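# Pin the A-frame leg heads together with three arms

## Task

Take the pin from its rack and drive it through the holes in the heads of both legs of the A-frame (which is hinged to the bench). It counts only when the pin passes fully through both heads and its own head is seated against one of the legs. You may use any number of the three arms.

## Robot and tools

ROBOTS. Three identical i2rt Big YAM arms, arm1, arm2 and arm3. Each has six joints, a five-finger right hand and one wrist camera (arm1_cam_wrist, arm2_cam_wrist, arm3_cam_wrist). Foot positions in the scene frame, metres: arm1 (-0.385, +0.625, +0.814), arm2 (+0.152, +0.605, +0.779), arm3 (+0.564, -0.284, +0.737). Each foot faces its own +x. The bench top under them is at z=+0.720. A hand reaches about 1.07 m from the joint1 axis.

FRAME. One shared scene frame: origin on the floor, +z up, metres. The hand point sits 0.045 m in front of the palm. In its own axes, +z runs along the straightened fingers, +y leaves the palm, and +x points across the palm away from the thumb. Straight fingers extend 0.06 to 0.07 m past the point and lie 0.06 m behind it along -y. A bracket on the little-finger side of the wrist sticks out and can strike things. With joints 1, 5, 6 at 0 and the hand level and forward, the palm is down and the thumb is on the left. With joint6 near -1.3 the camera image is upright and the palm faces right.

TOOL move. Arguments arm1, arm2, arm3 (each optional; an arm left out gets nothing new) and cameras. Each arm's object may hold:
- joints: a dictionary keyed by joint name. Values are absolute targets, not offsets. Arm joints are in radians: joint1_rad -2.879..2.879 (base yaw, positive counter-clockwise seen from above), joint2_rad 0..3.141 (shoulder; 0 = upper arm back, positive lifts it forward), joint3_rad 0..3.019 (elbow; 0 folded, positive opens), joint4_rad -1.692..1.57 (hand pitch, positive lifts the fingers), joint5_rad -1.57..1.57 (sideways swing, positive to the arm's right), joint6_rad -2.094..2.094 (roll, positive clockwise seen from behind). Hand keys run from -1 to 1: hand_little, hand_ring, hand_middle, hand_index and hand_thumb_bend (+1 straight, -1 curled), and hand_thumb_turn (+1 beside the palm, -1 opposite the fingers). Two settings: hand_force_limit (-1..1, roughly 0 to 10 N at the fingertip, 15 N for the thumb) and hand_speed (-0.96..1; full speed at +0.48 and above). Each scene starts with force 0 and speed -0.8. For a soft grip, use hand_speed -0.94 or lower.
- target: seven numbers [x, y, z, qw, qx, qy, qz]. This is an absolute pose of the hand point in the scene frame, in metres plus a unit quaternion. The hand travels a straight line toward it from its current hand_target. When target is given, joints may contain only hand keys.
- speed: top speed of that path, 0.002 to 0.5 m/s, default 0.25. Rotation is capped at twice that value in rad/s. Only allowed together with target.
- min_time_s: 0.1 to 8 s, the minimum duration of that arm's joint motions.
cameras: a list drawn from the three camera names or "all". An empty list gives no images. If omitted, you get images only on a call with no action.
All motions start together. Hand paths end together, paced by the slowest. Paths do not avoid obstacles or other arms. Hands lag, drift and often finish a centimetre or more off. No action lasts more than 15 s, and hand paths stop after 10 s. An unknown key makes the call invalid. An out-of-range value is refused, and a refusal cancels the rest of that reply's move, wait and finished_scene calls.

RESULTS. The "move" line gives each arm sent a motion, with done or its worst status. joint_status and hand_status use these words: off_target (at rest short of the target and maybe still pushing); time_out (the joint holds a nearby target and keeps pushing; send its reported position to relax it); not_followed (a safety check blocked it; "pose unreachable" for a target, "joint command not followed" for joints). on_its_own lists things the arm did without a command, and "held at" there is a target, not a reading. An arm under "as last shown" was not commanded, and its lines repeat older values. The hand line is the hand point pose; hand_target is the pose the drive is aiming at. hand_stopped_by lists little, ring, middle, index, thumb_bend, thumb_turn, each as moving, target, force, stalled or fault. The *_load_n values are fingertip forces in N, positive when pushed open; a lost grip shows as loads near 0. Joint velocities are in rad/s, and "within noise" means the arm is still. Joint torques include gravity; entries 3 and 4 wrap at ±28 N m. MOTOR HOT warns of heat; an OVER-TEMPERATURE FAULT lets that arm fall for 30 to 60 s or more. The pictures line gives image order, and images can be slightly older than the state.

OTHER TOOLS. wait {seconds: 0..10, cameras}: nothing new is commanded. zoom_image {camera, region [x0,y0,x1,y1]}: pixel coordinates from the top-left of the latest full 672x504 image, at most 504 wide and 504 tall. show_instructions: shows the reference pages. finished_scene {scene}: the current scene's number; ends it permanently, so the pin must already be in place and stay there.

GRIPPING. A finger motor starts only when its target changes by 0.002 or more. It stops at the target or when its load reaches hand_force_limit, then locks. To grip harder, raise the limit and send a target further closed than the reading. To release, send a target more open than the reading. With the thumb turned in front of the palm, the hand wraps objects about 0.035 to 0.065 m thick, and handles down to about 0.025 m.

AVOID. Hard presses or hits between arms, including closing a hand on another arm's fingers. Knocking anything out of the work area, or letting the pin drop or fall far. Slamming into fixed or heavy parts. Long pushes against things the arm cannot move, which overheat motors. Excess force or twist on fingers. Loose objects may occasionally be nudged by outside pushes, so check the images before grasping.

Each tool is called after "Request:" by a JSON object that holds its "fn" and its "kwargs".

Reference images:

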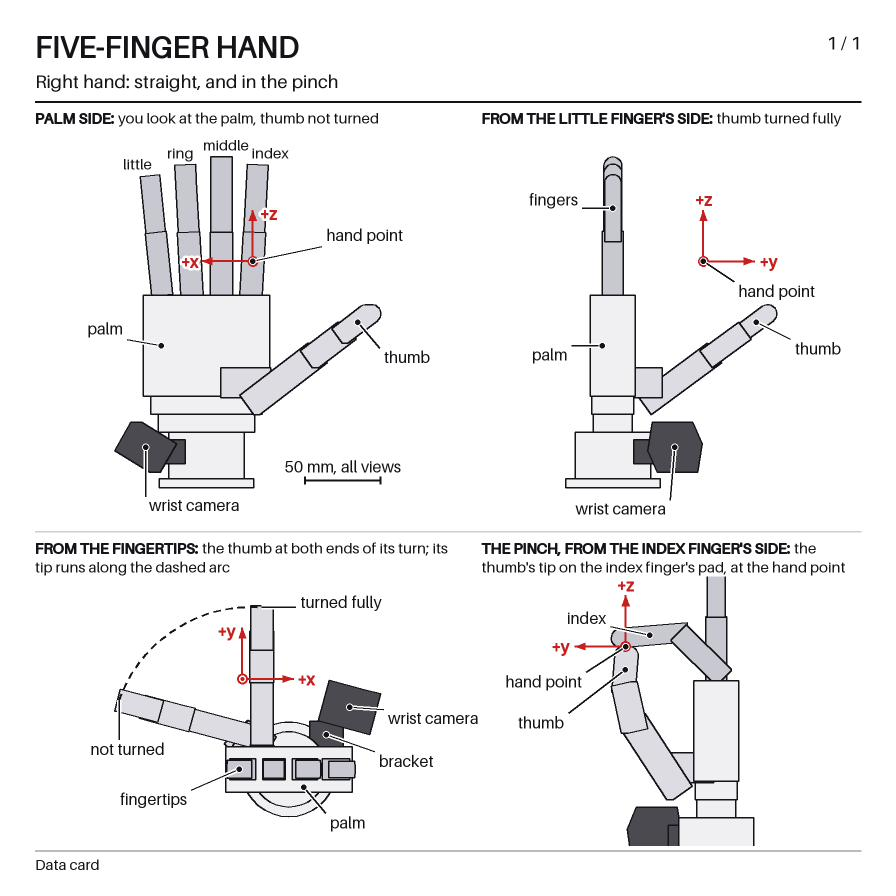

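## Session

Request:
{"fn": "move", "kwargs": {"cameras": ["all"]}}

Scene clock: 0.00 s.
Joint torques (N m): no reading
Heat: arm1: hottest joint3_rad 42 °C; arm2: hottest joint3_rad 40 °C; arm3: hottest joint3_rad 40 °C.
Joint velocities: within noise
arm1.joint_positions: joint1_rad=-0.633 joint2_rad=+0.620 joint3_rad=+1.408 joint4_rad=-1.457 joint5_rad=-0.103 joint6_rad=-1.421 hand_little=+1.000 hand_ring=+1.000 hand_middle=+1.000 hand_index=+1.000 hand_thumb_turn=+1.000 hand_thumb_bend=+1.000 hand_force_limit=+0.000 hand_speed=-0.800
arm1.joint_status: not commanded
arm1.hand_stopped_by: target,target,target,target,target,target
arm1.little_load_n: 0.0
arm1.ring_load_n: 0.0
arm1.middle_load_n: 0.0
arm1.index_load_n: 0.0
arm1.thumb_bend_load_n: 0.0
arm1.thumb_turn_load_n: 0.0
arm1.hand: x=-0.5215 y=+0.4678 z=+1.2931 quat_wxyz=(+0.341, +0.402, -0.801, +0.285) (m; scene frame)
arm1.hand_target: x=-0.5212 y=+0.4683 z=+1.3059 quat_wxyz=(+0.352, +0.399, -0.794, +0.292) (m; scene frame)
arm1.hand_status: not commanded
arm2.joint_positions: joint1_rad=-0.472 joint2_rad=+0.631 joint3_rad=+1.454 joint4_rad=-1.622 joint5_rad=-0.090 joint6_rad=-1.116 hand_little=+1.000 hand_ring=+1.000 hand_middle=+1.000 hand_index=+1.000 hand_thumb_turn=+1.000 hand_thumb_bend=+1.000 hand_force_limit=+0.000 hand_speed=-0.800
arm2.joint_status: not commanded
arm2.hand_stopped_by: target,target,target,target,target,target
arm2.little_load_n: 0.5
arm2.ring_load_n: 0.0
arm2.middle_load_n: 0.0
arm2.index_load_n: 0.0
arm2.thumb_bend_load_n: 0.0
arm2.thumb_turn_load_n: 0.0
arm2.hand: x=+0.0413 y=+0.4752 z=+1.2352 quat_wxyz=(+0.244, +0.277, -0.884, +0.287) (m; scene frame)
arm2.hand_target: x=+0.0411 y=+0.4751 z=+1.2435 quat_wxyz=(+0.252, +0.276, -0.880, +0.294) (m; scene frame)
arm2.hand_status: not commanded
arm3.joint_positions: joint1_rad=-0.266 joint2_rad=+0.645 joint3_rad=+1.485 joint4_rad=-1.239 joint5_rad=+0.276 joint6_rad=-1.181 hand_little=+1.000 hand_ring=+1.000 hand_middle=+1.000 hand_index=+1.000 hand_thumb_turn=+1.000 hand_thumb_bend=+1.000 hand_force_limit=+0.000 hand_speed=-0.800
arm3.joint_status: not commanded
arm3.hand_stopped_by: target,target,target,target,target,target
arm3.little_load_n: -0.5
arm3.ring_load_n: 0.0
arm3.middle_load_n: 0.0
arm3.index_load_n: 0.0
arm3.thumb_bend_load_n: 0.0
arm3.thumb_turn_load_n: 0.0
arm3.hand: x=+0.3780 y=-0.1337 z=+1.2918 quat_wxyz=(-0.557, +0.341, +0.753, +0.085) (m; scene frame)
arm3.hand_target: x=+0.3797 y=-0.1342 z=+1.3041 quat_wxyz=(-0.569, +0.340, +0.744, +0.083) (m; scene frame)
arm3.hand_status: not commanded
pictures: arm1_cam_wrist, arm2_cam_wrist, arm3_cam_wrist
camera_calibration:
arm1_cam_wrist: T_world_to_cam=[[-0.917332, 0.392325, 0.0676933, -0.755004], [0.348071, 0.872864, -0.341986, 0.214111], [-0.193257, -0.290153, -0.937264, 1.35679], [0, 0, 0, 1]] pos_world=[-0.504907, 0.502992, 1.396]
arm2_cam_wrist: T_world_to_cam=[[-0.772334, 0.588658, -0.238709, 0.0469174], [0.633513, 0.74131, -0.221631, -0.0990818], [0.0464924, -0.322398, -0.945462, 1.43237], [0, 0, 0, 1]] pos_world=[0.0324112, 0.507625, 1.34349]
arm3_cam_wrist: T_world_to_cam=[[0.601466, 0.798519, -0.0246086, -0.0952143], [0.608749, -0.478039, -0.633169, 0.529009], [-0.517362, 0.365849, -0.773622, 1.3566], [0, 0, 0, 1]] pos_world=[0.437085, -0.167392, 1.3821]

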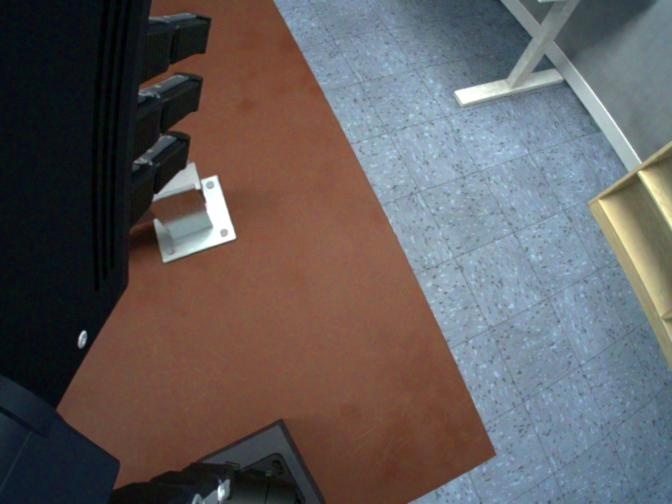

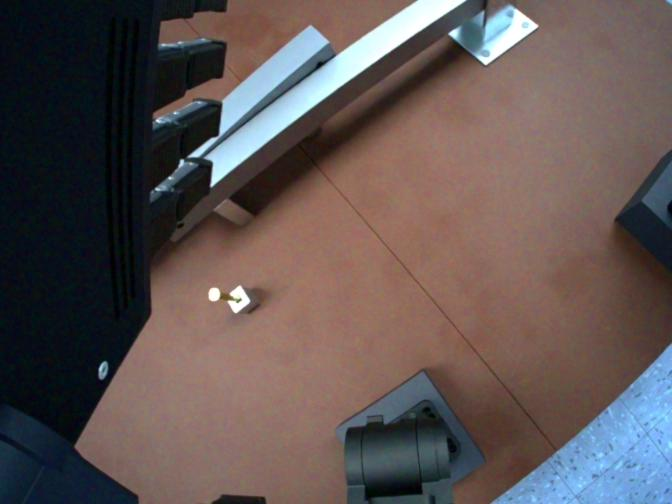

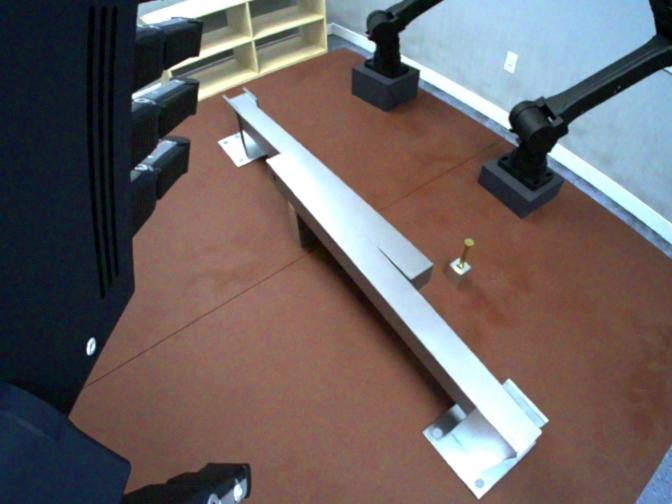

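Request:
{"fn": "zoom_image", "kwargs": {"camera": "arm2_cam_wrist", "region": [160, 180, 300, 340]}}

Request:
{"fn": "zoom_image", "kwargs": {"camera": "arm3_cam_wrist", "region": [360, 200, 510, 340]}}

Request:
{"fn": "zoom_image", "kwargs": {"camera": "arm2_cam_wrist", "region": [250, 0, 450, 150]}}

Scaled by 3.150 from the camera's 672x504 image, which has a finer 960x720 frame.

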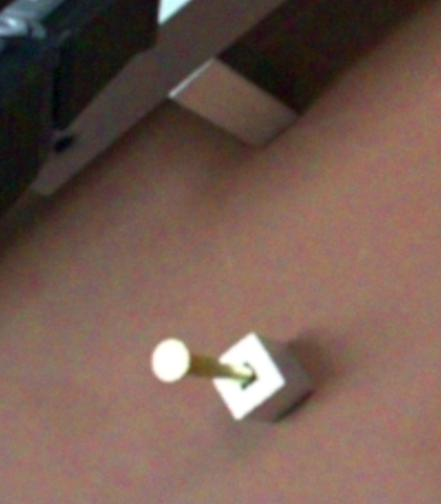

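Scaled by 3.360 from the camera's 672x504 image, which has a finer 960x720 frame.

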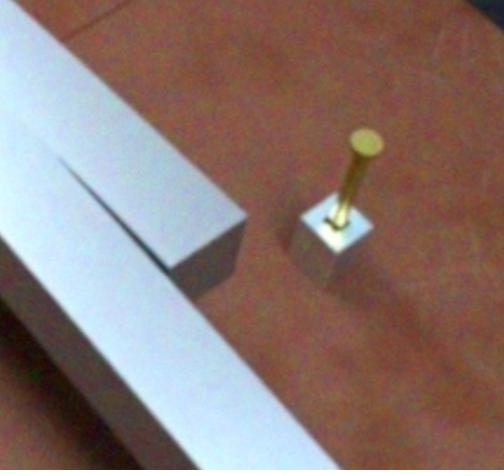

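Scaled by 2.520 from the camera's 672x504 image, which has a finer 960x720 frame.

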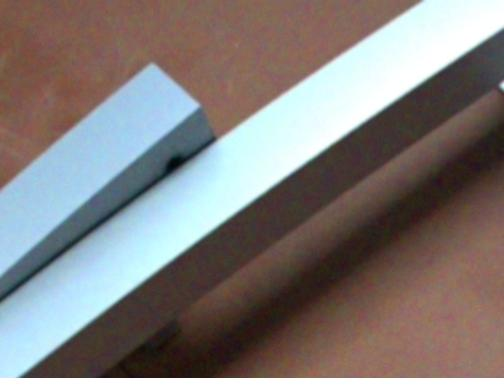

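Request:
{"fn": "move", "kwargs": {"arm2": {"joints":{"joint1_rad":1.446,"joint2_rad":0.684,"joint3_rad":1.459,"joint4_rad":-1.371,"joint5_rad":0.378,"joint6_rad":-1.362},"min_time_s":3}, "arm1": {"target":[-0.20,0.48,1.10,0.690,0.153,0.690,-0.153],"speed":0.25,"joints":{"hand_speed":0.2,"hand_thumb_turn":-1}}, "cameras": ["arm1_cam_wrist","arm2_cam_wrist"]}}

Scene clock: 181.27 s.
Joint torques (N m): arm1=[1.9 0.38 9.13 1.77 0.12 0.16] | arm2=[1.44 1.2 7.66 2.06 0.31 -0.01] | arm3=[-1.73 2.2 7.49 2.21 0.08 -0.05]
Heat: arm1: hottest joint3_rad 48 °C; arm2: hottest joint3_rad 44 °C; arm3: hottest joint3_rad 48 °C.
move: arm1 done; arm2 done
Joint velocities: within noise
arm1.joint_positions: joint1_rad=-0.243 joint2_rad=+0.227 joint3_rad=+0.165 joint4_rad=+0.045 joint5_rad=-1.281 joint6_rad=+1.568 hand_little=+1.000 hand_ring=+1.000 hand_middle=+1.000 hand_index=+1.000 hand_thumb_turn=-1.000 hand_thumb_bend=+1.000 hand_force_limit=+0.000 hand_speed=+0.200
arm1.joint_status: all done
arm1.hand_stopped_by: target,target,target,target,target,target
arm1.little_load_n: 0.0
arm1.ring_load_n: 0.0
arm1.middle_load_n: 0.0
arm1.index_load_n: 0.0
arm1.thumb_bend_load_n: 0.0
arm1.thumb_turn_load_n: -0.5
arm1.hand: x=-0.2010 y=+0.4781 z=+1.1023 quat_wxyz=(-0.689, -0.155, -0.691, +0.154) (m; scene frame)
arm1.hand_target: x=-0.2001 y=+0.4800 z=+1.1000 quat_wxyz=(-0.690, -0.153, -0.691, +0.153) (m; scene frame)
arm1.hand_status: done (0.003 m and 0.4 deg from the pose sent, 0.375 m and 145.1 deg at the start; pose on its path clipped on 36 of 289 steps; a joint's target at an end of its range on 111 of 289 steps)
arm2.joint_positions: joint1_rad=+1.431 joint2_rad=+0.677 joint3_rad=+1.454 joint4_rad=-1.389 joint5_rad=+0.376 joint6_rad=-1.353 hand_little=+1.000 hand_ring=+1.000 hand_middle=+1.000 hand_index=+1.000 hand_thumb_turn=+1.000 hand_thumb_bend=+1.000 hand_force_limit=+0.000 hand_speed=-0.800
arm2.joint_status: all done
arm2.hand_stopped_by: target,target,target,target,target,target
arm2.little_load_n: 0.0
arm2.ring_load_n: 0.0
arm2.middle_load_n: 0.0
arm2.index_load_n: 0.0
arm2.thumb_bend_load_n: 0.0
arm2.thumb_turn_load_n: 0.0
arm2.hand: x=+0.3262 y=+0.4448 z=+1.2997 quat_wxyz=(+0.162, +0.831, -0.269, +0.459) (m; scene frame)
arm2.hand_target: x=+0.3335 y=+0.4458 z=+1.3042 quat_wxyz=(+0.161, +0.830, -0.260, +0.466) (m; scene frame)
arm2.hand_status: not commanded
arm3: as last shown
arm3.little_load_n: 0.0
pictures: arm1_cam_wrist, arm2_cam_wrist
camera_calibration:
arm1_cam_wrist: T_world_to_cam=[[0.374949, 0.88249, -0.283943, -0.0390131], [-0.391374, 0.428341, 0.814464, -1.18258], [0.840381, -0.194254, 0.505989, -0.186182], [0, 0, 0, 1]] pos_world=[-0.291739, 0.50481, 1.0463]
arm2_cam_wrist: T_world_to_cam=[[-0.48791, -0.848895, 0.203274, 0.272468], [-0.812096, 0.356057, -0.462302, 0.712981], [0.320069, -0.39064, -0.863108, 1.30439], [0, 0, 0, 1]] pos_world=[0.294455, 0.486981, 1.40005]

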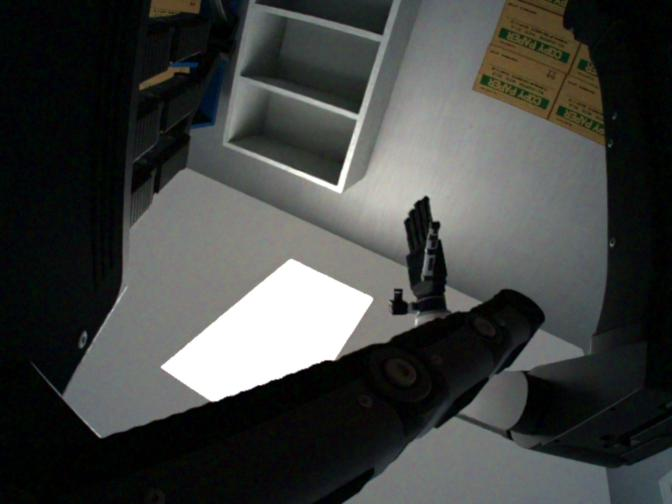

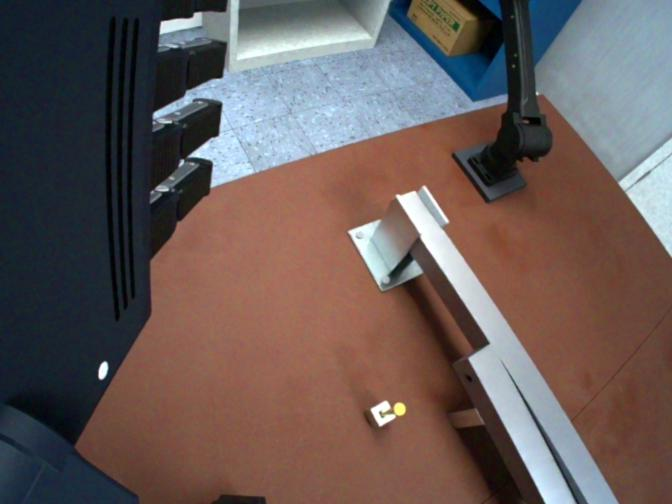

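Request:
{"fn": "move", "kwargs": {"arm1": {"target":[0.05,0.385,0.95,0.686,0.171,0.686,-0.171],"speed":0.2}}}

Request:
{"fn": "move", "kwargs": {"arm1": {"target":[0.10,0.350,0.845,0.686,0.171,0.686,-0.171],"speed":0.12}, "cameras": ["arm1_cam_wrist","arm2_cam_wrist"]}}

Scene clock: 202.97 s.
Joint torques (N m): arm1=[2.2 -8.06 5.05 2.13 0.18 0.19] | arm2=[1.44 1.2 7.66 2.04 0.31 -0.02] | arm3=[-1.79 2.02 7.46 2.17 0.08 -0.04]
Heat: arm1: hottest joint3_rad 47 °C; arm2: hottest joint3_rad 43 °C; arm3: hottest joint3_rad 48 °C.
move: arm1 off_target
Joint velocities: within noise
arm1.joint_positions: joint1_rad=+0.750 joint2_rad=+1.801 joint3_rad=+0.364 joint4_rad=+1.398 joint5_rad=-0.228 joint6_rad=+1.573 hand_little=+1.000 hand_ring=+1.000 hand_middle=+1.000 hand_index=+1.000 hand_thumb_turn=-1.000 hand_thumb_bend=+1.000 hand_force_limit=+0.000 hand_speed=+0.200
arm1.joint_status: not commanded
arm1.hand_stopped_by: target,target,target,target,target,target
arm1.little_load_n: 0.0
arm1.ring_load_n: 0.0
arm1.middle_load_n: 0.0
arm1.index_load_n: 0.0
arm1.thumb_bend_load_n: 0.0
arm1.thumb_turn_load_n: 0.0
arm1.hand: x=+0.0390 y=+0.3856 z=+0.9411 quat_wxyz=(-0.672, -0.178, -0.697, +0.173) (m; scene frame)
arm1.hand_target: x=+0.0495 y=+0.3853 z=+0.9500 quat_wxyz=(-0.686, -0.171, -0.686, +0.171) (m; scene frame)
arm1.hand_status: off_target (0.014 m and 2.2 deg from the pose sent, 0.308 m and 2.7 deg at the start)
arm2, arm3: as last shown
arm2.thumb_bend_load_n: 0.5
pictures: none

Scene clock: 204.57 s.
Joint torques (N m): arm1=[3.02 -11.05 2.66 2.28 0.21 0.14] | arm2=[1.44 1.26 7.68 2.04 0.31 -0.01] | arm3=[-1.73 2.26 7.47 2.17 0.07 -0.04]
Heat: arm1: hottest joint3_rad 46 °C; arm2: hottest joint3_rad 43 °C; arm3: hottest joint3_rad 48 °C.
move: arm1 off_target
Joint velocities: within noise
arm1.joint_positions: joint1_rad=+0.769 joint2_rad=+2.226 joint3_rad=+0.615 joint4_rad=+1.563 joint5_rad=-0.212 joint6_rad=+1.573 hand_little=+1.000 hand_ring=+1.000 hand_middle=+1.000 hand_index=+1.000 hand_thumb_turn=-1.000 hand_thumb_bend=+1.000 hand_force_limit=+0.000 hand_speed=+0.200
arm1.joint_status: not commanded
arm1.hand_stopped_by: target,target,target,target,target,target
arm1.little_load_n: 0.0
arm1.ring_load_n: 0.0
arm1.middle_load_n: 0.0
arm1.index_load_n: 0.0
arm1.thumb_bend_load_n: 0.0
arm1.thumb_turn_load_n: 0.0
arm1.hand: x=+0.0920 y=+0.3464 z=+0.8408 quat_wxyz=(-0.669, -0.178, -0.701, +0.171) (m; scene frame)
arm1.hand_target: x=+0.1000 y=+0.3499 z=+0.8452 quat_wxyz=(-0.679, -0.171, -0.693, +0.169) (m; scene frame)
arm1.hand_status: off_target (0.010 m and 2.7 deg from the pose sent, 0.119 m and 2.2 deg at the start; a joint's target at an end of its range on 26 of 48 steps)
arm2, arm3: as last shown
arm2.thumb_bend_load_n: 0.0
pictures: arm1_cam_wrist, arm2_cam_wrist
camera_calibration:
arm1_cam_wrist: T_world_to_cam=[[0.414654, 0.864798, -0.283172, -0.105046], [-0.334523, 0.43426, 0.836369, -0.824225], [0.84626, -0.252076, 0.469362, -0.275486], [0, 0, 0, 1]] pos_world=[0.000968763, 0.379328, 0.788913]
arm2_cam_wrist: T_world_to_cam=[[-0.48791, -0.848895, 0.203274, 0.272468], [-0.812096, 0.356057, -0.462302, 0.712981], [0.320069, -0.39064, -0.863108, 1.30439], [0, 0, 0, 1]] pos_world=[0.294455, 0.486981, 1.40005]

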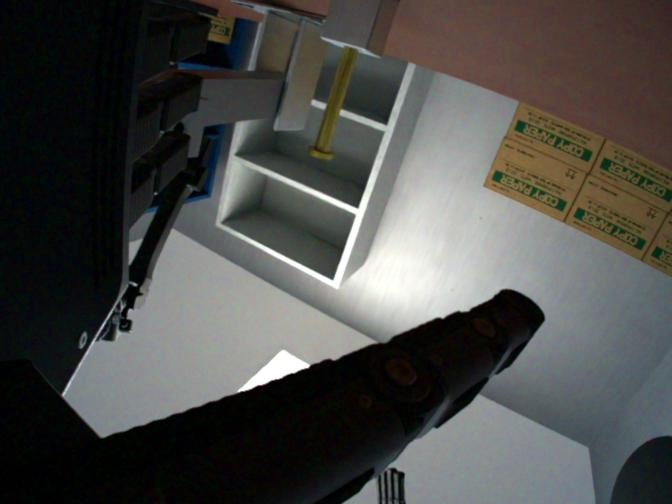

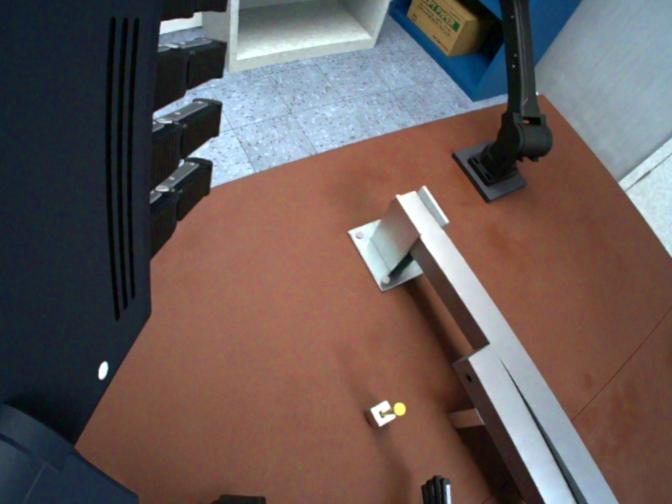

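Request:
{"fn": "move", "kwargs": {"arm1": {"target":[0.198,0.295,0.846,0.6964,0.1228,0.6964,-0.1228],"speed":0.1}, "cameras": ["arm1_cam_wrist","arm2_cam_wrist"]}}

Scene clock: 241.33 s.
Joint torques (N m): arm1=[1.96 -13.27 6.52 1.48 0.05 0.18] | arm2=[1.44 1.26 7.66 2.04 0.31 -0.01] | arm3=[-1.73 2.26 7.49 2.18 0.07 -0.04]
Heat: arm1: hottest joint3_rad 43 °C; arm2: hottest joint3_rad 43 °C; arm3: hottest joint3_rad 48 °C.
move: arm1 off_target
Joint velocities: within noise
arm1.joint_positions: joint1_rad=+0.769 joint2_rad=+2.284 joint3_rad=+0.952 joint4_rad=+1.316 joint5_rad=-0.349 joint6_rad=+1.574 hand_little=+1.000 hand_ring=+1.000 hand_middle=+1.000 hand_index=+1.000 hand_thumb_turn=-1.000 hand_thumb_bend=+1.000 hand_force_limit=+0.000 hand_speed=+0.200
arm1.joint_status: not commanded
arm1.hand_stopped_by: target,target,target,target,target,target
arm1.little_load_n: 0.0
arm1.ring_load_n: 0.0
arm1.middle_load_n: 0.0
arm1.index_load_n: 0.0
arm1.thumb_bend_load_n: 0.0
arm1.thumb_turn_load_n: 0.0
arm1.hand: x=+0.1864 y=+0.2958 z=+0.8432 quat_wxyz=(-0.690, -0.126, -0.701, +0.128) (m; scene frame)
arm1.hand_target: x=+0.1976 y=+0.2951 z=+0.8462 quat_wxyz=(-0.696, -0.123, -0.696, +0.123) (m; scene frame)
arm1.hand_status: off_target (0.012 m and 1.2 deg from the pose sent, 0.118 m and 9.0 deg at the start)
arm2, arm3: as last shown
pictures: arm1_cam_wrist, arm2_cam_wrist
camera_calibration:
arm1_cam_wrist: T_world_to_cam=[[0.300341, 0.909125, -0.288596, -0.087037], [-0.4138, 0.396799, 0.819342, -0.7325], [0.859398, -0.126661, 0.49537, -0.430578], [0, 0, 0, 1]] pos_world=[0.0930705, 0.315245, 0.788345]
arm2_cam_wrist: T_world_to_cam=[[-0.48791, -0.848895, 0.203274, 0.272468], [-0.812096, 0.356057, -0.462302, 0.712981], [0.320069, -0.39064, -0.863108, 1.30439], [0, 0, 0, 1]] pos_world=[0.294455, 0.486981, 1.40005]

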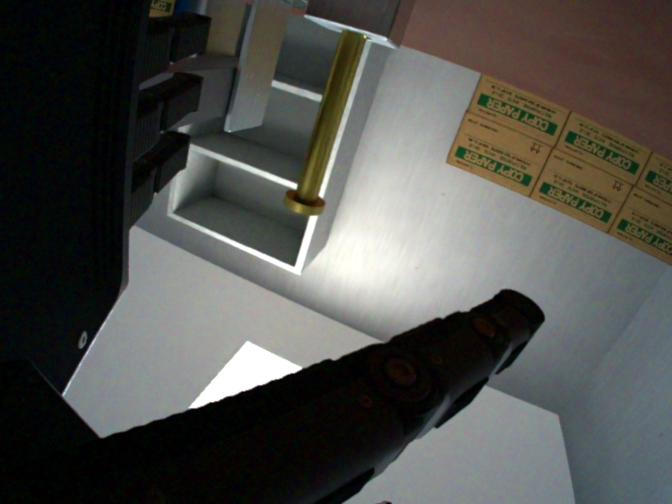

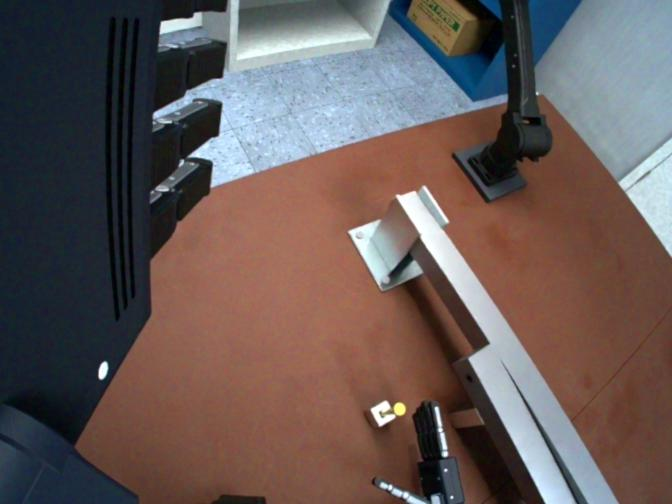

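Request:
{"fn": "move", "kwargs": {"arm1": {"target":[0.256,0.2725,0.845,0.6964,0.1228,0.6964,-0.1228],"speed":0.06}, "cameras": ["arm1_cam_wrist"]}}

Scene clock: 261.53 s.
Joint torques (N m): arm1=[2.08 -14.62 8.24 1.44 0.18 0.13] | arm2=[1.44 1.2 7.66 2.04 0.31 -0.01] | arm3=[-1.79 2.26 7.49 2.18 0.07 -0.05]
Heat: arm1: hottest joint3_rad 43 °C; arm2: hottest joint3_rad 43 °C; arm3: hottest joint3_rad 48 °C.
move: arm1 off_target
Joint velocities: within noise
arm1.joint_positions: joint1_rad=+0.801 joint2_rad=+2.337 joint3_rad=+1.127 joint4_rad=+1.188 joint5_rad=-0.317 joint6_rad=+1.574 hand_little=+1.000 hand_ring=+1.000 hand_middle=+1.000 hand_index=+1.000 hand_thumb_turn=-1.000 hand_thumb_bend=+1.000 hand_force_limit=+0.000 hand_speed=+0.200
arm1.joint_status: not commanded
arm1.hand_stopped_by: target,target,target,target,target,target
arm1.little_load_n: 0.0
arm1.ring_load_n: 0.0
arm1.middle_load_n: 0.0
arm1.index_load_n: 0.0
arm1.thumb_bend_load_n: 0.0
arm1.thumb_turn_load_n: 0.0
arm1.hand: x=+0.2410 y=+0.2724 z=+0.8393 quat_wxyz=(-0.688, -0.127, -0.703, +0.127) (m; scene frame)
arm1.hand_target: x=+0.2553 y=+0.2730 z=+0.8454 quat_wxyz=(-0.696, -0.123, -0.696, +0.123) (m; scene frame)
arm1.hand_status: off_target (0.016 m and 1.4 deg from the pose sent, 0.074 m and 1.2 deg at the start)
arm2, arm3: as last shown
arm3.little_load_n: -0.5
pictures: arm1_cam_wrist
camera_calibration:
arm1_cam_wrist: T_world_to_cam=[[0.298164, 0.910391, -0.286856, -0.0845647], [-0.409602, 0.393483, 0.823042, -0.700526], [0.862163, -0.127904, 0.49022, -0.474511], [0, 0, 0, 1]] pos_world=[0.147383, 0.29194, 0.784919]

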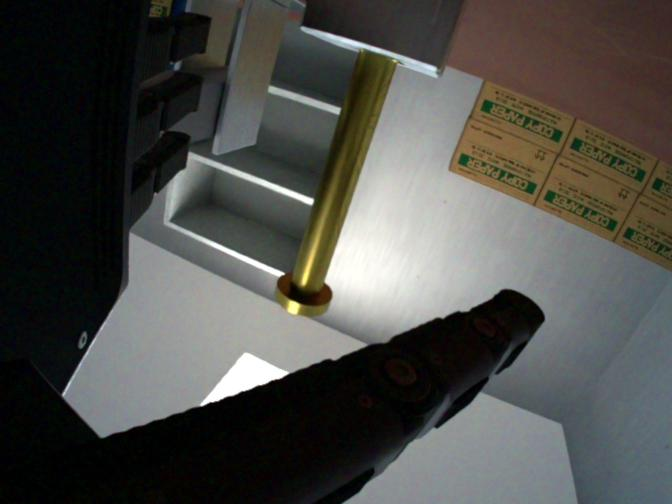

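Request:
{"fn": "move", "kwargs": {"arm1": {"joints":{"hand_speed":-0.4,"hand_force_limit":-0.6,"hand_index":0.10,"hand_middle":0.10,"hand_thumb_bend":0.25}}, "cameras": ["arm1_cam_wrist"]}}

Scene clock: 276.43 s.
Joint torques (N m): arm1=[3.02 -15.27 7.95 1.36 0.11 0.18] | arm2=[1.44 1.2 7.66 2.04 0.31 -0.01] | arm3=[-1.79 2.14 7.47 2.17 0.07 -0.05]
Heat: arm1: hottest joint3_rad 44 °C; arm2: hottest joint3_rad 43 °C; arm3: hottest joint3_rad 48 °C.
move: arm1 done
Joint velocities: within noise
arm1.joint_positions: joint1_rad=+0.801 joint2_rad=+2.337 joint3_rad=+1.127 joint4_rad=+1.188 joint5_rad=-0.317 joint6_rad=+1.575 hand_little=+1.000 hand_ring=+1.000 hand_middle=+0.100 hand_index=+0.100 hand_thumb_turn=-1.000 hand_thumb_bend=+0.250 hand_force_limit=-0.600 hand_speed=-0.400
arm1.joint_status: all done
arm1.hand_stopped_by: target,target,target,target,target,target
arm1.little_load_n: 0.0
arm1.ring_load_n: 0.0
arm1.middle_load_n: 0.0
arm1.index_load_n: 0.0
arm1.thumb_bend_load_n: 0.0
arm1.thumb_turn_load_n: 0.0
arm1.hand: x=+0.2409 y=+0.2723 z=+0.8394 quat_wxyz=(-0.688, -0.128, -0.703, +0.126) (m; scene frame)
arm1.hand_target: x=+0.2553 y=+0.2730 z=+0.8454 quat_wxyz=(-0.696, -0.123, -0.696, +0.123) (m; scene frame)
arm1.hand_status: not commanded
arm2, arm3: as last shown
arm3.little_load_n: 0.0
pictures: arm1_cam_wrist
camera_calibration:
arm1_cam_wrist: T_world_to_cam=[[0.298672, 0.910671, -0.285434, -0.0858037], [-0.409901, 0.392503, 0.82336, -0.700528], [0.861844, -0.128915, 0.490515, -0.47445], [0, 0, 0, 1]] pos_world=[0.147382, 0.291935, 0.78502]

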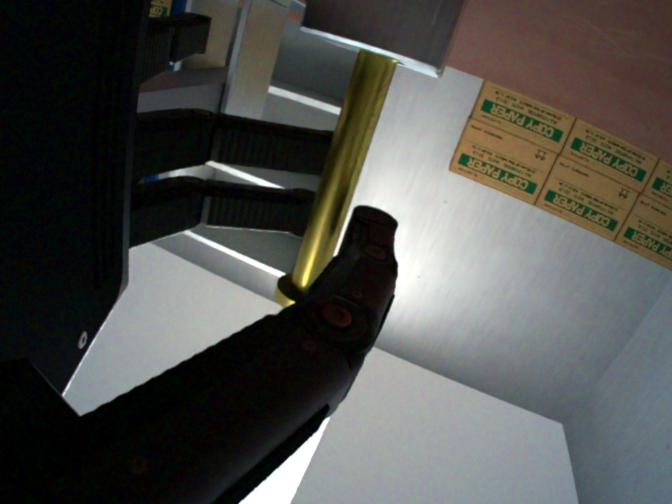

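Request:
{"fn": "move", "kwargs": {"arm1": {"joints":{"hand_speed":-0.7,"hand_force_limit":-0.6,"hand_index":-0.15,"hand_middle":-0.15,"hand_thumb_bend":0.02}}, "cameras": ["arm1_cam_wrist"]}}

Scene clock: 283.90 s.
Joint torques (N m): arm1=[1.96 -15.85 7.95 1.48 0.06 0.17] | arm2=[1.44 1.26 7.66 2.04 0.31 -0.02] | arm3=[-1.61 2.2 7.49 2.17 0.07 -0.05]
Heat: arm1: hottest joint3_rad 44 °C; arm2: hottest joint3_rad 43 °C; arm3: hottest joint3_rad 48 °C.
move: arm1 off_target
Joint velocities: within noise
arm1.joint_positions: joint1_rad=+0.801 joint2_rad=+2.338 joint3_rad=+1.128 joint4_rad=+1.187 joint5_rad=-0.314 joint6_rad=+1.575 hand_little=+1.000 hand_ring=+1.000 hand_middle=-0.116 hand_index=-0.142 hand_thumb_turn=-1.000 hand_thumb_bend=+0.142 hand_force_limit=-0.600 hand_speed=-0.700
arm1.joint_status: hand_middle off_target (ended at -0.116, target -0.150); hand_thumb_bend off_target (ended at +0.142, target +0.020); the others done
arm1.hand_stopped_by: target,target,force,force,force,target
arm1.little_load_n: 0.0
arm1.ring_load_n: 0.0
arm1.middle_load_n: 6.0
arm1.index_load_n: 10.0
arm1.thumb_bend_load_n: 8.0
arm1.thumb_turn_load_n: 0.5
arm1.hand: x=+0.2412 y=+0.2716 z=+0.8391 quat_wxyz=(-0.688, -0.129, -0.703, +0.127) (m; scene frame)
arm1.hand_target: x=+0.2552 y=+0.2730 z=+0.8452 quat_wxyz=(-0.696, -0.123, -0.696, +0.123) (m; scene frame)
arm1.hand_status: not commanded
arm2, arm3: as last shown
arm3.ring_load_n: 0.5
pictures: arm1_cam_wrist
camera_calibration:
arm1_cam_wrist: T_world_to_cam=[[0.300762, 0.909988, -0.28542, -0.0856351], [-0.408997, 0.39343, 0.823368, -0.700368], [0.861547, -0.130902, 0.490511, -0.473999], [0, 0, 0, 1]] pos_world=[0.14768, 0.291425, 0.78472]

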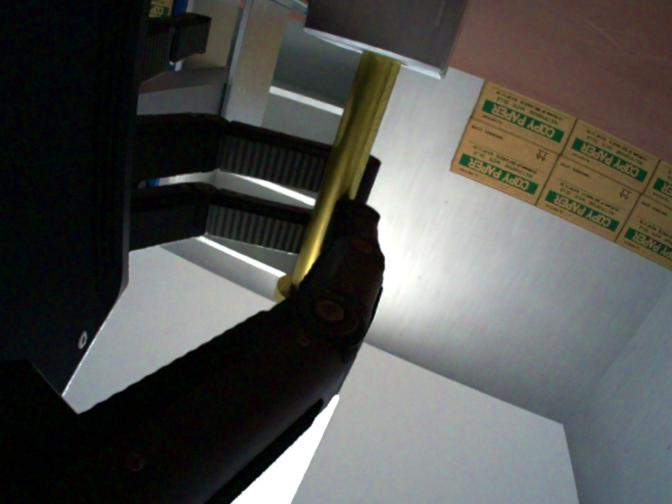

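Request:
{"fn": "move", "kwargs": {"arm1": {"target":[0.252,0.273,0.93,0.6964,0.1228,0.6964,-0.1228],"speed":0.06}, "cameras": ["arm1_cam_wrist","arm2_cam_wrist"]}}

Scene clock: 294.47 s.
Joint torques (N m): arm1=[2.2 -18.32 5.44 1.52 0.03 0.16] | arm2=[1.44 1.26 7.68 2.06 0.31 -0.01] | arm3=[-1.79 2.14 7.49 2.15 0.07 -0.05]
Heat: arm1: hottest joint3_rad 44 °C; arm2: hottest joint3_rad 43 °C; arm3: hottest joint3_rad 48 °C.
move: arm1 off_target
Joint velocities: within noise
arm1.joint_positions: joint1_rad=+0.801 joint2_rad=+2.173 joint3_rad=+1.115 joint4_rad=+1.038 joint5_rad=-0.320 joint6_rad=+1.579 hand_little=+1.000 hand_ring=+1.000 hand_middle=-0.116 hand_index=-0.142 hand_thumb_turn=-1.000 hand_thumb_bend=+0.142 hand_force_limit=-0.600 hand_speed=-0.700
arm1.joint_status: not commanded
arm1.hand_stopped_by: target,target,force,force,force,target
arm1.little_load_n: 0.0
arm1.ring_load_n: 0.0
arm1.middle_load_n: 5.0
arm1.index_load_n: 10.0
arm1.thumb_bend_load_n: 7.0
arm1.thumb_turn_load_n: -1.0
arm1.hand: x=+0.2503 y=+0.2666 z=+0.9128 quat_wxyz=(-0.689, -0.127, -0.702, +0.124) (m; scene frame)
arm1.hand_target: x=+0.2521 y=+0.2729 z=+0.9298 quat_wxyz=(-0.696, -0.123, -0.696, +0.123) (m; scene frame)
arm1.hand_status: off_target (0.018 m and 1.2 deg from the pose sent, 0.091 m and 1.5 deg at the start)
arm2: as last shown
arm3.joint_positions: joint1_rad=-0.266 joint2_rad=+0.645 joint3_rad=+1.485 joint4_rad=-1.239 joint5_rad=+0.276 joint6_rad=-1.181 hand_little=+1.000 hand_ring=+1.000 hand_middle=+1.000 hand_index=+1.000 hand_thumb_turn=+1.000 hand_thumb_bend=+1.000 hand_force_limit=+0.000 hand_speed=-0.800
arm3.joint_status: not commanded
arm3.hand_stopped_by: target,target,target,target,target,target
arm3.little_load_n: 0.0
arm3.ring_load_n: 0.0
arm3.middle_load_n: 0.0
arm3.index_load_n: 0.0
arm3.thumb_bend_load_n: 0.0
arm3.thumb_turn_load_n: 0.0
arm3.hand: x=+0.3780 y=-0.1337 z=+1.2918 quat_wxyz=(-0.557, +0.341, +0.753, +0.085) (m; scene frame)
arm3.hand_target: x=+0.3797 y=-0.1342 z=+1.3041 quat_wxyz=(-0.569, +0.340, +0.744, +0.083) (m; scene frame)
arm3.hand_status: not commanded
pictures: arm1_cam_wrist, arm2_cam_wrist
camera_calibration:
arm1_cam_wrist: T_world_to_cam=[[0.296628, 0.912176, -0.282747, -0.0648228], [-0.414278, 0.389673, 0.822514, -0.752301], [0.860456, -0.126845, 0.493483, -0.522176], [0, 0, 0, 1]] pos_world=[0.156876, 0.286046, 0.858134]
arm2_cam_wrist: T_world_to_cam=[[-0.48791, -0.848895, 0.203274, 0.272468], [-0.812096, 0.356057, -0.462302, 0.712981], [0.320069, -0.39064, -0.863108, 1.30439], [0, 0, 0, 1]] pos_world=[0.294455, 0.486981, 1.40005]

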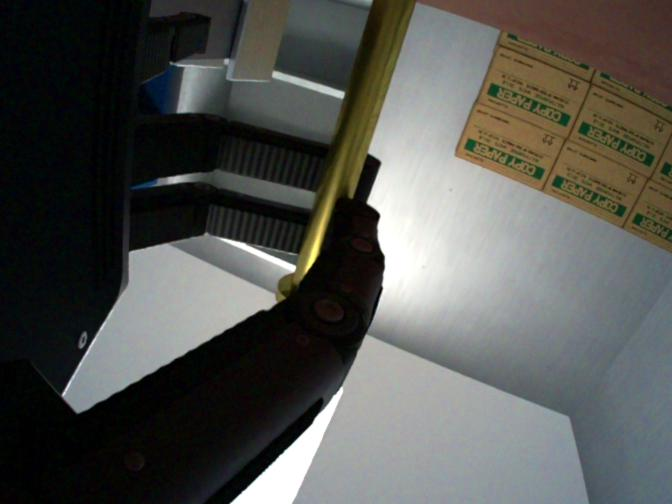

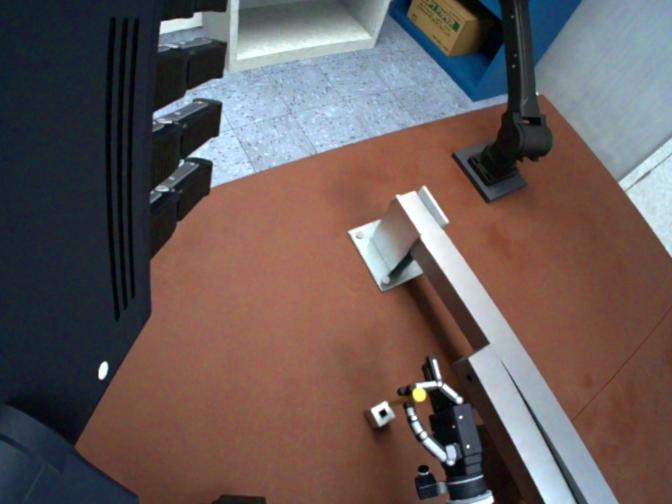

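Request:
{"fn": "move", "kwargs": {"arm1": {"target":[0.19,0.34,0.99,0.207,-0.676,0.676,-0.207],"speed":0.2}, "cameras": ["arm1_cam_wrist","arm2_cam_wrist"]}}

Scene clock: 316.10 s.
Joint torques (N m): arm1=[2.32 -17.32 16.05 0.66 -0.02 -0.06] | arm2=[1.44 1.2 7.66 2.06 0.31 -0.01] | arm3=[-1.67 2.14 7.45 2.17 0.08 -0.05]
Heat: arm1: hottest joint3_rad 44 °C; arm2: hottest joint3_rad 43 °C; arm3: hottest joint3_rad 48 °C.
move: arm1 off_target
Joint velocities: within noise
arm1.joint_positions: joint1_rad=+0.911 joint2_rad=+1.850 joint3_rad=+1.640 joint4_rad=-0.927 joint5_rad=-0.313 joint6_rad=-0.458 hand_little=+1.000 hand_ring=+1.000 hand_middle=-0.116 hand_index=-0.142 hand_thumb_turn=-1.000 hand_thumb_bend=+0.142 hand_force_limit=-0.600 hand_speed=-0.700
arm1.joint_status: not commanded
arm1.hand_stopped_by: target,target,force,force,force,target
arm1.little_load_n: 0.0
arm1.ring_load_n: 0.0
arm1.middle_load_n: 5.0
arm1.index_load_n: 9.5
arm1.thumb_bend_load_n: 7.5
arm1.thumb_turn_load_n: -1.0
arm1.hand: x=+0.1646 y=+0.3484 z=+0.9476 quat_wxyz=(-0.198, +0.670, -0.696, +0.166) (m; scene frame)
arm1.hand_target: x=+0.1872 y=+0.3417 z=+0.9906 quat_wxyz=(-0.207, +0.676, -0.676, +0.208) (m; scene frame)
arm1.hand_status: off_target (0.050 m and 5.3 deg from the pose sent, 0.122 m and 112.3 deg at the start)
arm2.joint_positions: joint1_rad=+1.431 joint2_rad=+0.677 joint3_rad=+1.454 joint4_rad=-1.389 joint5_rad=+0.376 joint6_rad=-1.353 hand_little=+1.000 hand_ring=+1.000 hand_middle=+1.000 hand_index=+1.000 hand_thumb_turn=+1.000 hand_thumb_bend=+1.000 hand_force_limit=+0.000 hand_speed=-0.800
arm2.joint_status: not commanded
arm2.hand_stopped_by: target,target,target,target,target,target
arm2.little_load_n: 0.0
arm2.ring_load_n: 0.0
arm2.middle_load_n: 0.0
arm2.index_load_n: 0.0
arm2.thumb_bend_load_n: 0.0
arm2.thumb_turn_load_n: 0.0
arm2.hand: x=+0.3262 y=+0.4448 z=+1.2997 quat_wxyz=(+0.162, +0.831, -0.269, +0.459) (m; scene frame)
arm2.hand_target: x=+0.3335 y=+0.4458 z=+1.3042 quat_wxyz=(+0.161, +0.830, -0.260, +0.466) (m; scene frame)
arm2.hand_status: not commanded
arm3: as last shown
pictures: arm1_cam_wrist, arm2_cam_wrist
camera_calibration:
arm1_cam_wrist: T_world_to_cam=[[-0.855211, -0.240807, -0.458941, 0.654085], [-0.441175, 0.802949, 0.400796, -0.588255], [0.271991, 0.545238, -0.792929, 0.626443], [0, 0, 0, 1]] pos_world=[0.12947, 0.288287, 1.03268]
arm2_cam_wrist: T_world_to_cam=[[-0.48791, -0.848895, 0.203274, 0.272468], [-0.812096, 0.356057, -0.462302, 0.712981], [0.320069, -0.39064, -0.863108, 1.30439], [0, 0, 0, 1]] pos_world=[0.294455, 0.486981, 1.40005]

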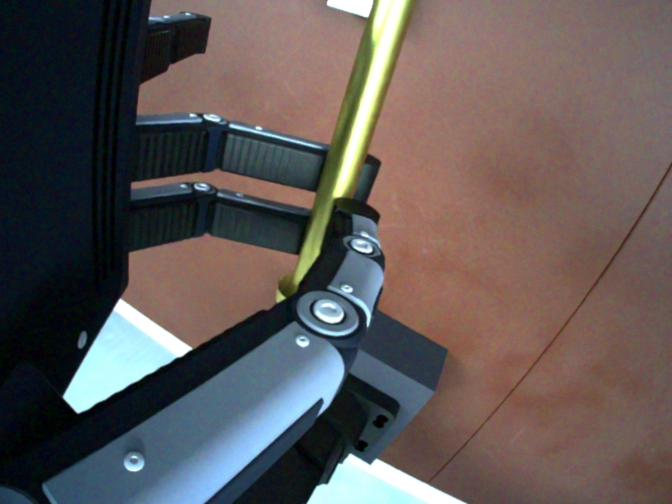

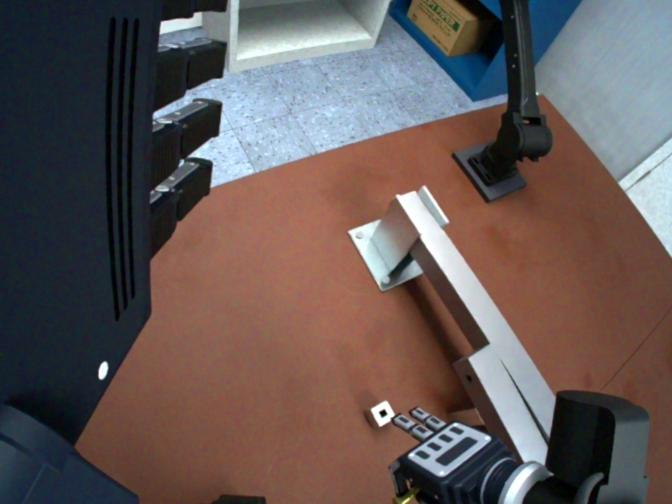

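Request:
{"fn": "move", "kwargs": {"arm3": {"target":[0.135,-0.054,0.90,0.708,-0.702,0.054,-0.055],"speed":0.3}, "cameras": ["arm3_cam_wrist"]}}

Scene clock: 348.93 s.
Joint torques (N m): arm1=[2.2 -16.62 16.31 0.39 -0.02 -0.09] | arm2=[1.44 1.26 7.66 2.06 0.31 -0.01] | arm3=[-2.84 -8.06 8.09 1.37 0.03 0.04]
Heat: arm1: hottest joint3_rad 48 °C; arm2: hottest joint3_rad 42 °C; arm3: hottest joint3_rad 47 °C.
move: arm3 off_target
Joint velocities: within noise
arm1, arm2: as last shown
arm1.joint_positions: joint1_rad=+0.911 joint2_rad=+1.850 joint3_rad=+1.640 joint4_rad=-0.927 joint5_rad=-0.313 joint6_rad=-0.459 hand_little=+1.000 hand_ring=+1.000 hand_middle=-0.116 hand_index=-0.142 hand_thumb_turn=-1.000 hand_thumb_bend=+0.142 hand_force_limit=-0.600 hand_speed=-0.700
arm1.index_load_n: 10.0
arm1.thumb_bend_load_n: 7.0
arm1.thumb_turn_load_n: -0.5
arm1.hand: x=+0.1646 y=+0.3483 z=+0.9476 quat_wxyz=(-0.198, +0.670, -0.696, +0.166) (m; scene frame)
arm3.joint_positions: joint1_rad=-0.060 joint2_rad=+1.576 joint3_rad=+0.672 joint4_rad=+0.914 joint5_rad=+1.560 joint6_rad=-0.067 hand_little=+1.000 hand_ring=+1.000 hand_middle=+1.000 hand_index=+1.000 hand_thumb_turn=+1.000 hand_thumb_bend=+1.000 hand_force_limit=+0.000 hand_speed=-0.800
arm3.joint_status: not commanded
arm3.hand_stopped_by: target,target,target,target,target,target
arm3.little_load_n: 0.0
arm3.ring_load_n: 0.0
arm3.middle_load_n: 0.0
arm3.index_load_n: 0.0
arm3.thumb_bend_load_n: 0.0
arm3.thumb_turn_load_n: 0.0
arm3.hand: x=+0.1483 y=-0.0602 z=+0.8884 quat_wxyz=(-0.708, +0.705, -0.004, +0.039) (m; scene frame)
arm3.hand_target: x=+0.1358 y=-0.0536 z=+0.9002 quat_wxyz=(-0.709, +0.705, -0.026, +0.027) (m; scene frame)
arm3.hand_status: off_target (0.019 m and 6.0 deg from the pose sent, 0.468 m and 106.6 deg at the start; a joint's target at an end of its range on 41 of 129 steps)
pictures: arm3_cam_wrist
camera_calibration:
arm3_cam_wrist: T_world_to_cam=[[0.267888, -0.0670248, -0.961116, 0.80365], [-0.87572, -0.432852, -0.213901, 0.298865], [-0.401684, 0.89897, -0.174651, 0.381722], [0, 0, 0, 1]] pos_world=[0.199765, -0.159928, 0.902996]

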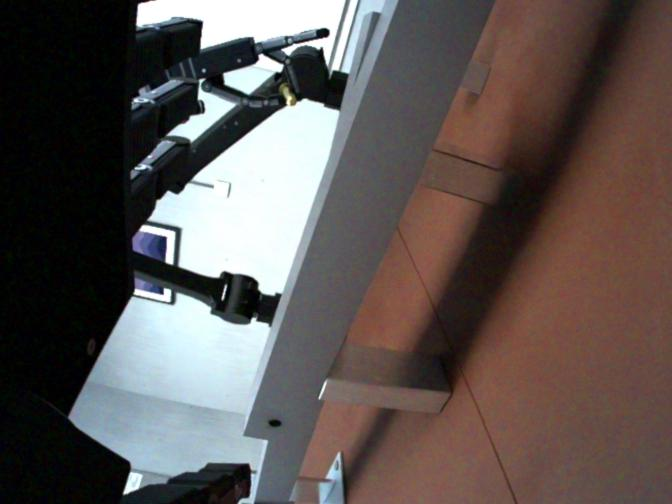

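Request:
{"fn": "move", "kwargs": {"arm1": {"target":[0.235,0.262,0.965,0.2418,-0.6645,0.6645,-0.2418],"speed":0.1}, "arm3": {"target":[0.225,-0.054,0.93,0.708,-0.705,0.02,-0.02],"speed":0.15}, "cameras": ["all"]}}

Scene clock: 500.30 s.
Joint torques (N m): arm1=[0.03 -16.97 16.5 1.2 -0.21 -0.04] | arm2=[1.44 1.26 7.66 2.04 0.31 -0.01] | arm3=[-2.73 -7.36 5.86 0.7 -0.15 0.05]
Heat: arm1: hottest joint3_rad 57 °C; arm2: hottest joint3_rad 42 °C; arm3: hottest joint3_rad 48 °C.
move: arm1 off_target; arm3 done
Joint velocities: within noise
arm1.joint_positions: joint1_rad=+0.855 joint2_rad=+2.008 joint3_rad=+1.820 joint4_rad=-0.872 joint5_rad=-0.398 joint6_rad=-0.496 hand_little=+1.000 hand_ring=+1.000 hand_middle=-0.116 hand_index=-0.142 hand_thumb_turn=-1.000 hand_thumb_bend=+0.142 hand_force_limit=-0.600 hand_speed=-0.700
arm1.joint_status: not commanded
arm1.hand_stopped_by: target,target,force,force,force,target
arm1.little_load_n: -0.5
arm1.ring_load_n: 0.0
arm1.middle_load_n: 5.5
arm1.index_load_n: 10.0
arm1.thumb_bend_load_n: 7.0
arm1.thumb_turn_load_n: -1.0
arm1.hand: x=+0.2141 y=+0.2869 z=+0.9341 quat_wxyz=(-0.236, +0.666, -0.678, +0.201) (m; scene frame)
arm1.hand_target: x=+0.2320 y=+0.2636 z=+0.9659 quat_wxyz=(-0.241, +0.664, -0.665, +0.242) (m; scene frame)
arm1.hand_status: off_target (0.045 m and 5.0 deg from the pose sent, 0.113 m and 10.6 deg at the start)
arm2: as last shown
arm3.joint_positions: joint1_rad=-0.085 joint2_rad=+1.295 joint3_rad=+0.494 joint4_rad=+0.852 joint5_rad=+1.522 joint6_rad=-0.079 hand_little=+1.000 hand_ring=+1.000 hand_middle=+1.000 hand_index=+1.000 hand_thumb_turn=+1.000 hand_thumb_bend=+1.000 hand_force_limit=+0.000 hand_speed=-0.800
arm3.joint_status: not commanded
arm3.hand_stopped_by: target,target,target,target,target,target
arm3.little_load_n: 0.0
arm3.ring_load_n: 0.0
arm3.middle_load_n: 0.0
arm3.index_load_n: 0.0
arm3.thumb_bend_load_n: 0.0
arm3.thumb_turn_load_n: 0.0
arm3.hand: x=+0.2226 y=-0.0581 z=+0.9228 quat_wxyz=(-0.709, +0.704, -0.009, +0.024) (m; scene frame)
arm3.hand_target: x=+0.2250 y=-0.0540 z=+0.9299 quat_wxyz=(-0.710, +0.704, -0.020, +0.020) (m; scene frame)
arm3.hand_status: done (0.009 m and 1.3 deg from the pose sent, 0.087 m and 2.9 deg at the start)
pictures: arm1_cam_wrist, arm2_cam_wrist, arm3_cam_wrist
camera_calibration:
arm1_cam_wrist: T_world_to_cam=[[-0.796504, -0.255083, -0.548192, 0.750257], [-0.495022, 0.795713, 0.348991, -0.449592], [0.347182, 0.549339, -0.76006, 0.587821], [0, 0, 0, 1]] pos_world=[0.170944, 0.226211, 1.01497]
arm2_cam_wrist: T_world_to_cam=[[-0.48791, -0.848895, 0.203274, 0.272468], [-0.812096, 0.356057, -0.462302, 0.712981], [0.320069, -0.39064, -0.863108, 1.30439], [0, 0, 0, 1]] pos_world=[0.294455, 0.486981, 1.40005]
arm3_cam_wrist: T_world_to_cam=[[0.241054, -0.0597685, -0.968669, 0.830258], [-0.875634, -0.44381, -0.190519, 0.349985], [-0.418518, 0.894125, -0.159318, 0.404968], [0, 0, 0, 1]] pos_world=[0.275808, -0.157142, 0.935443]

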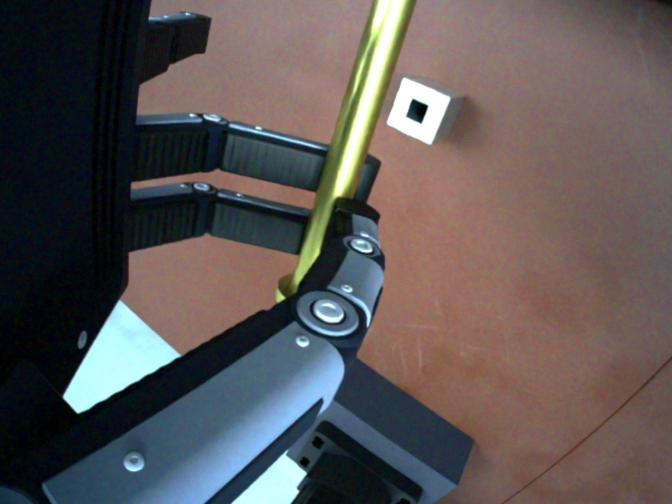

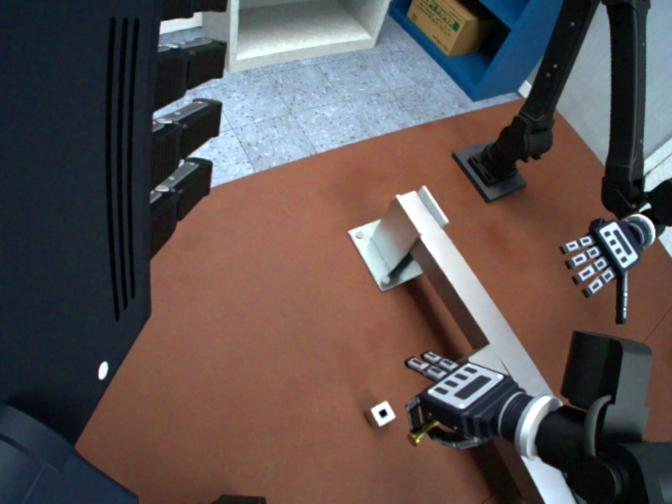

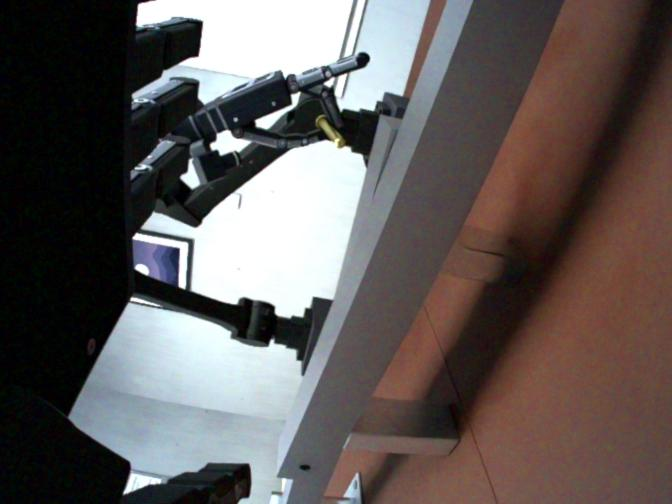

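Request:
{"fn": "zoom_image", "kwargs": {"camera": "arm3_cam_wrist", "region": [290, 50, 450, 210]}}

Scaled by 3.150 from the camera's 672x504 image, which has a finer 960x720 frame.

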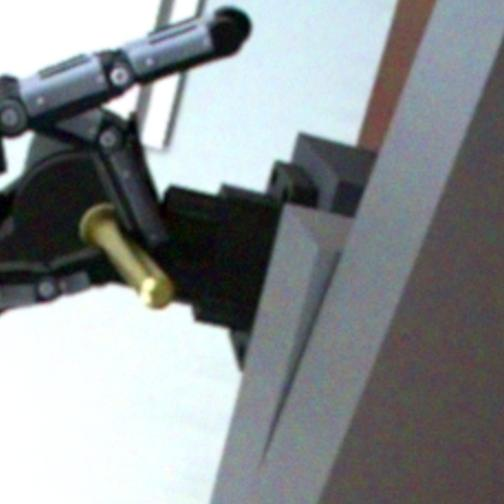

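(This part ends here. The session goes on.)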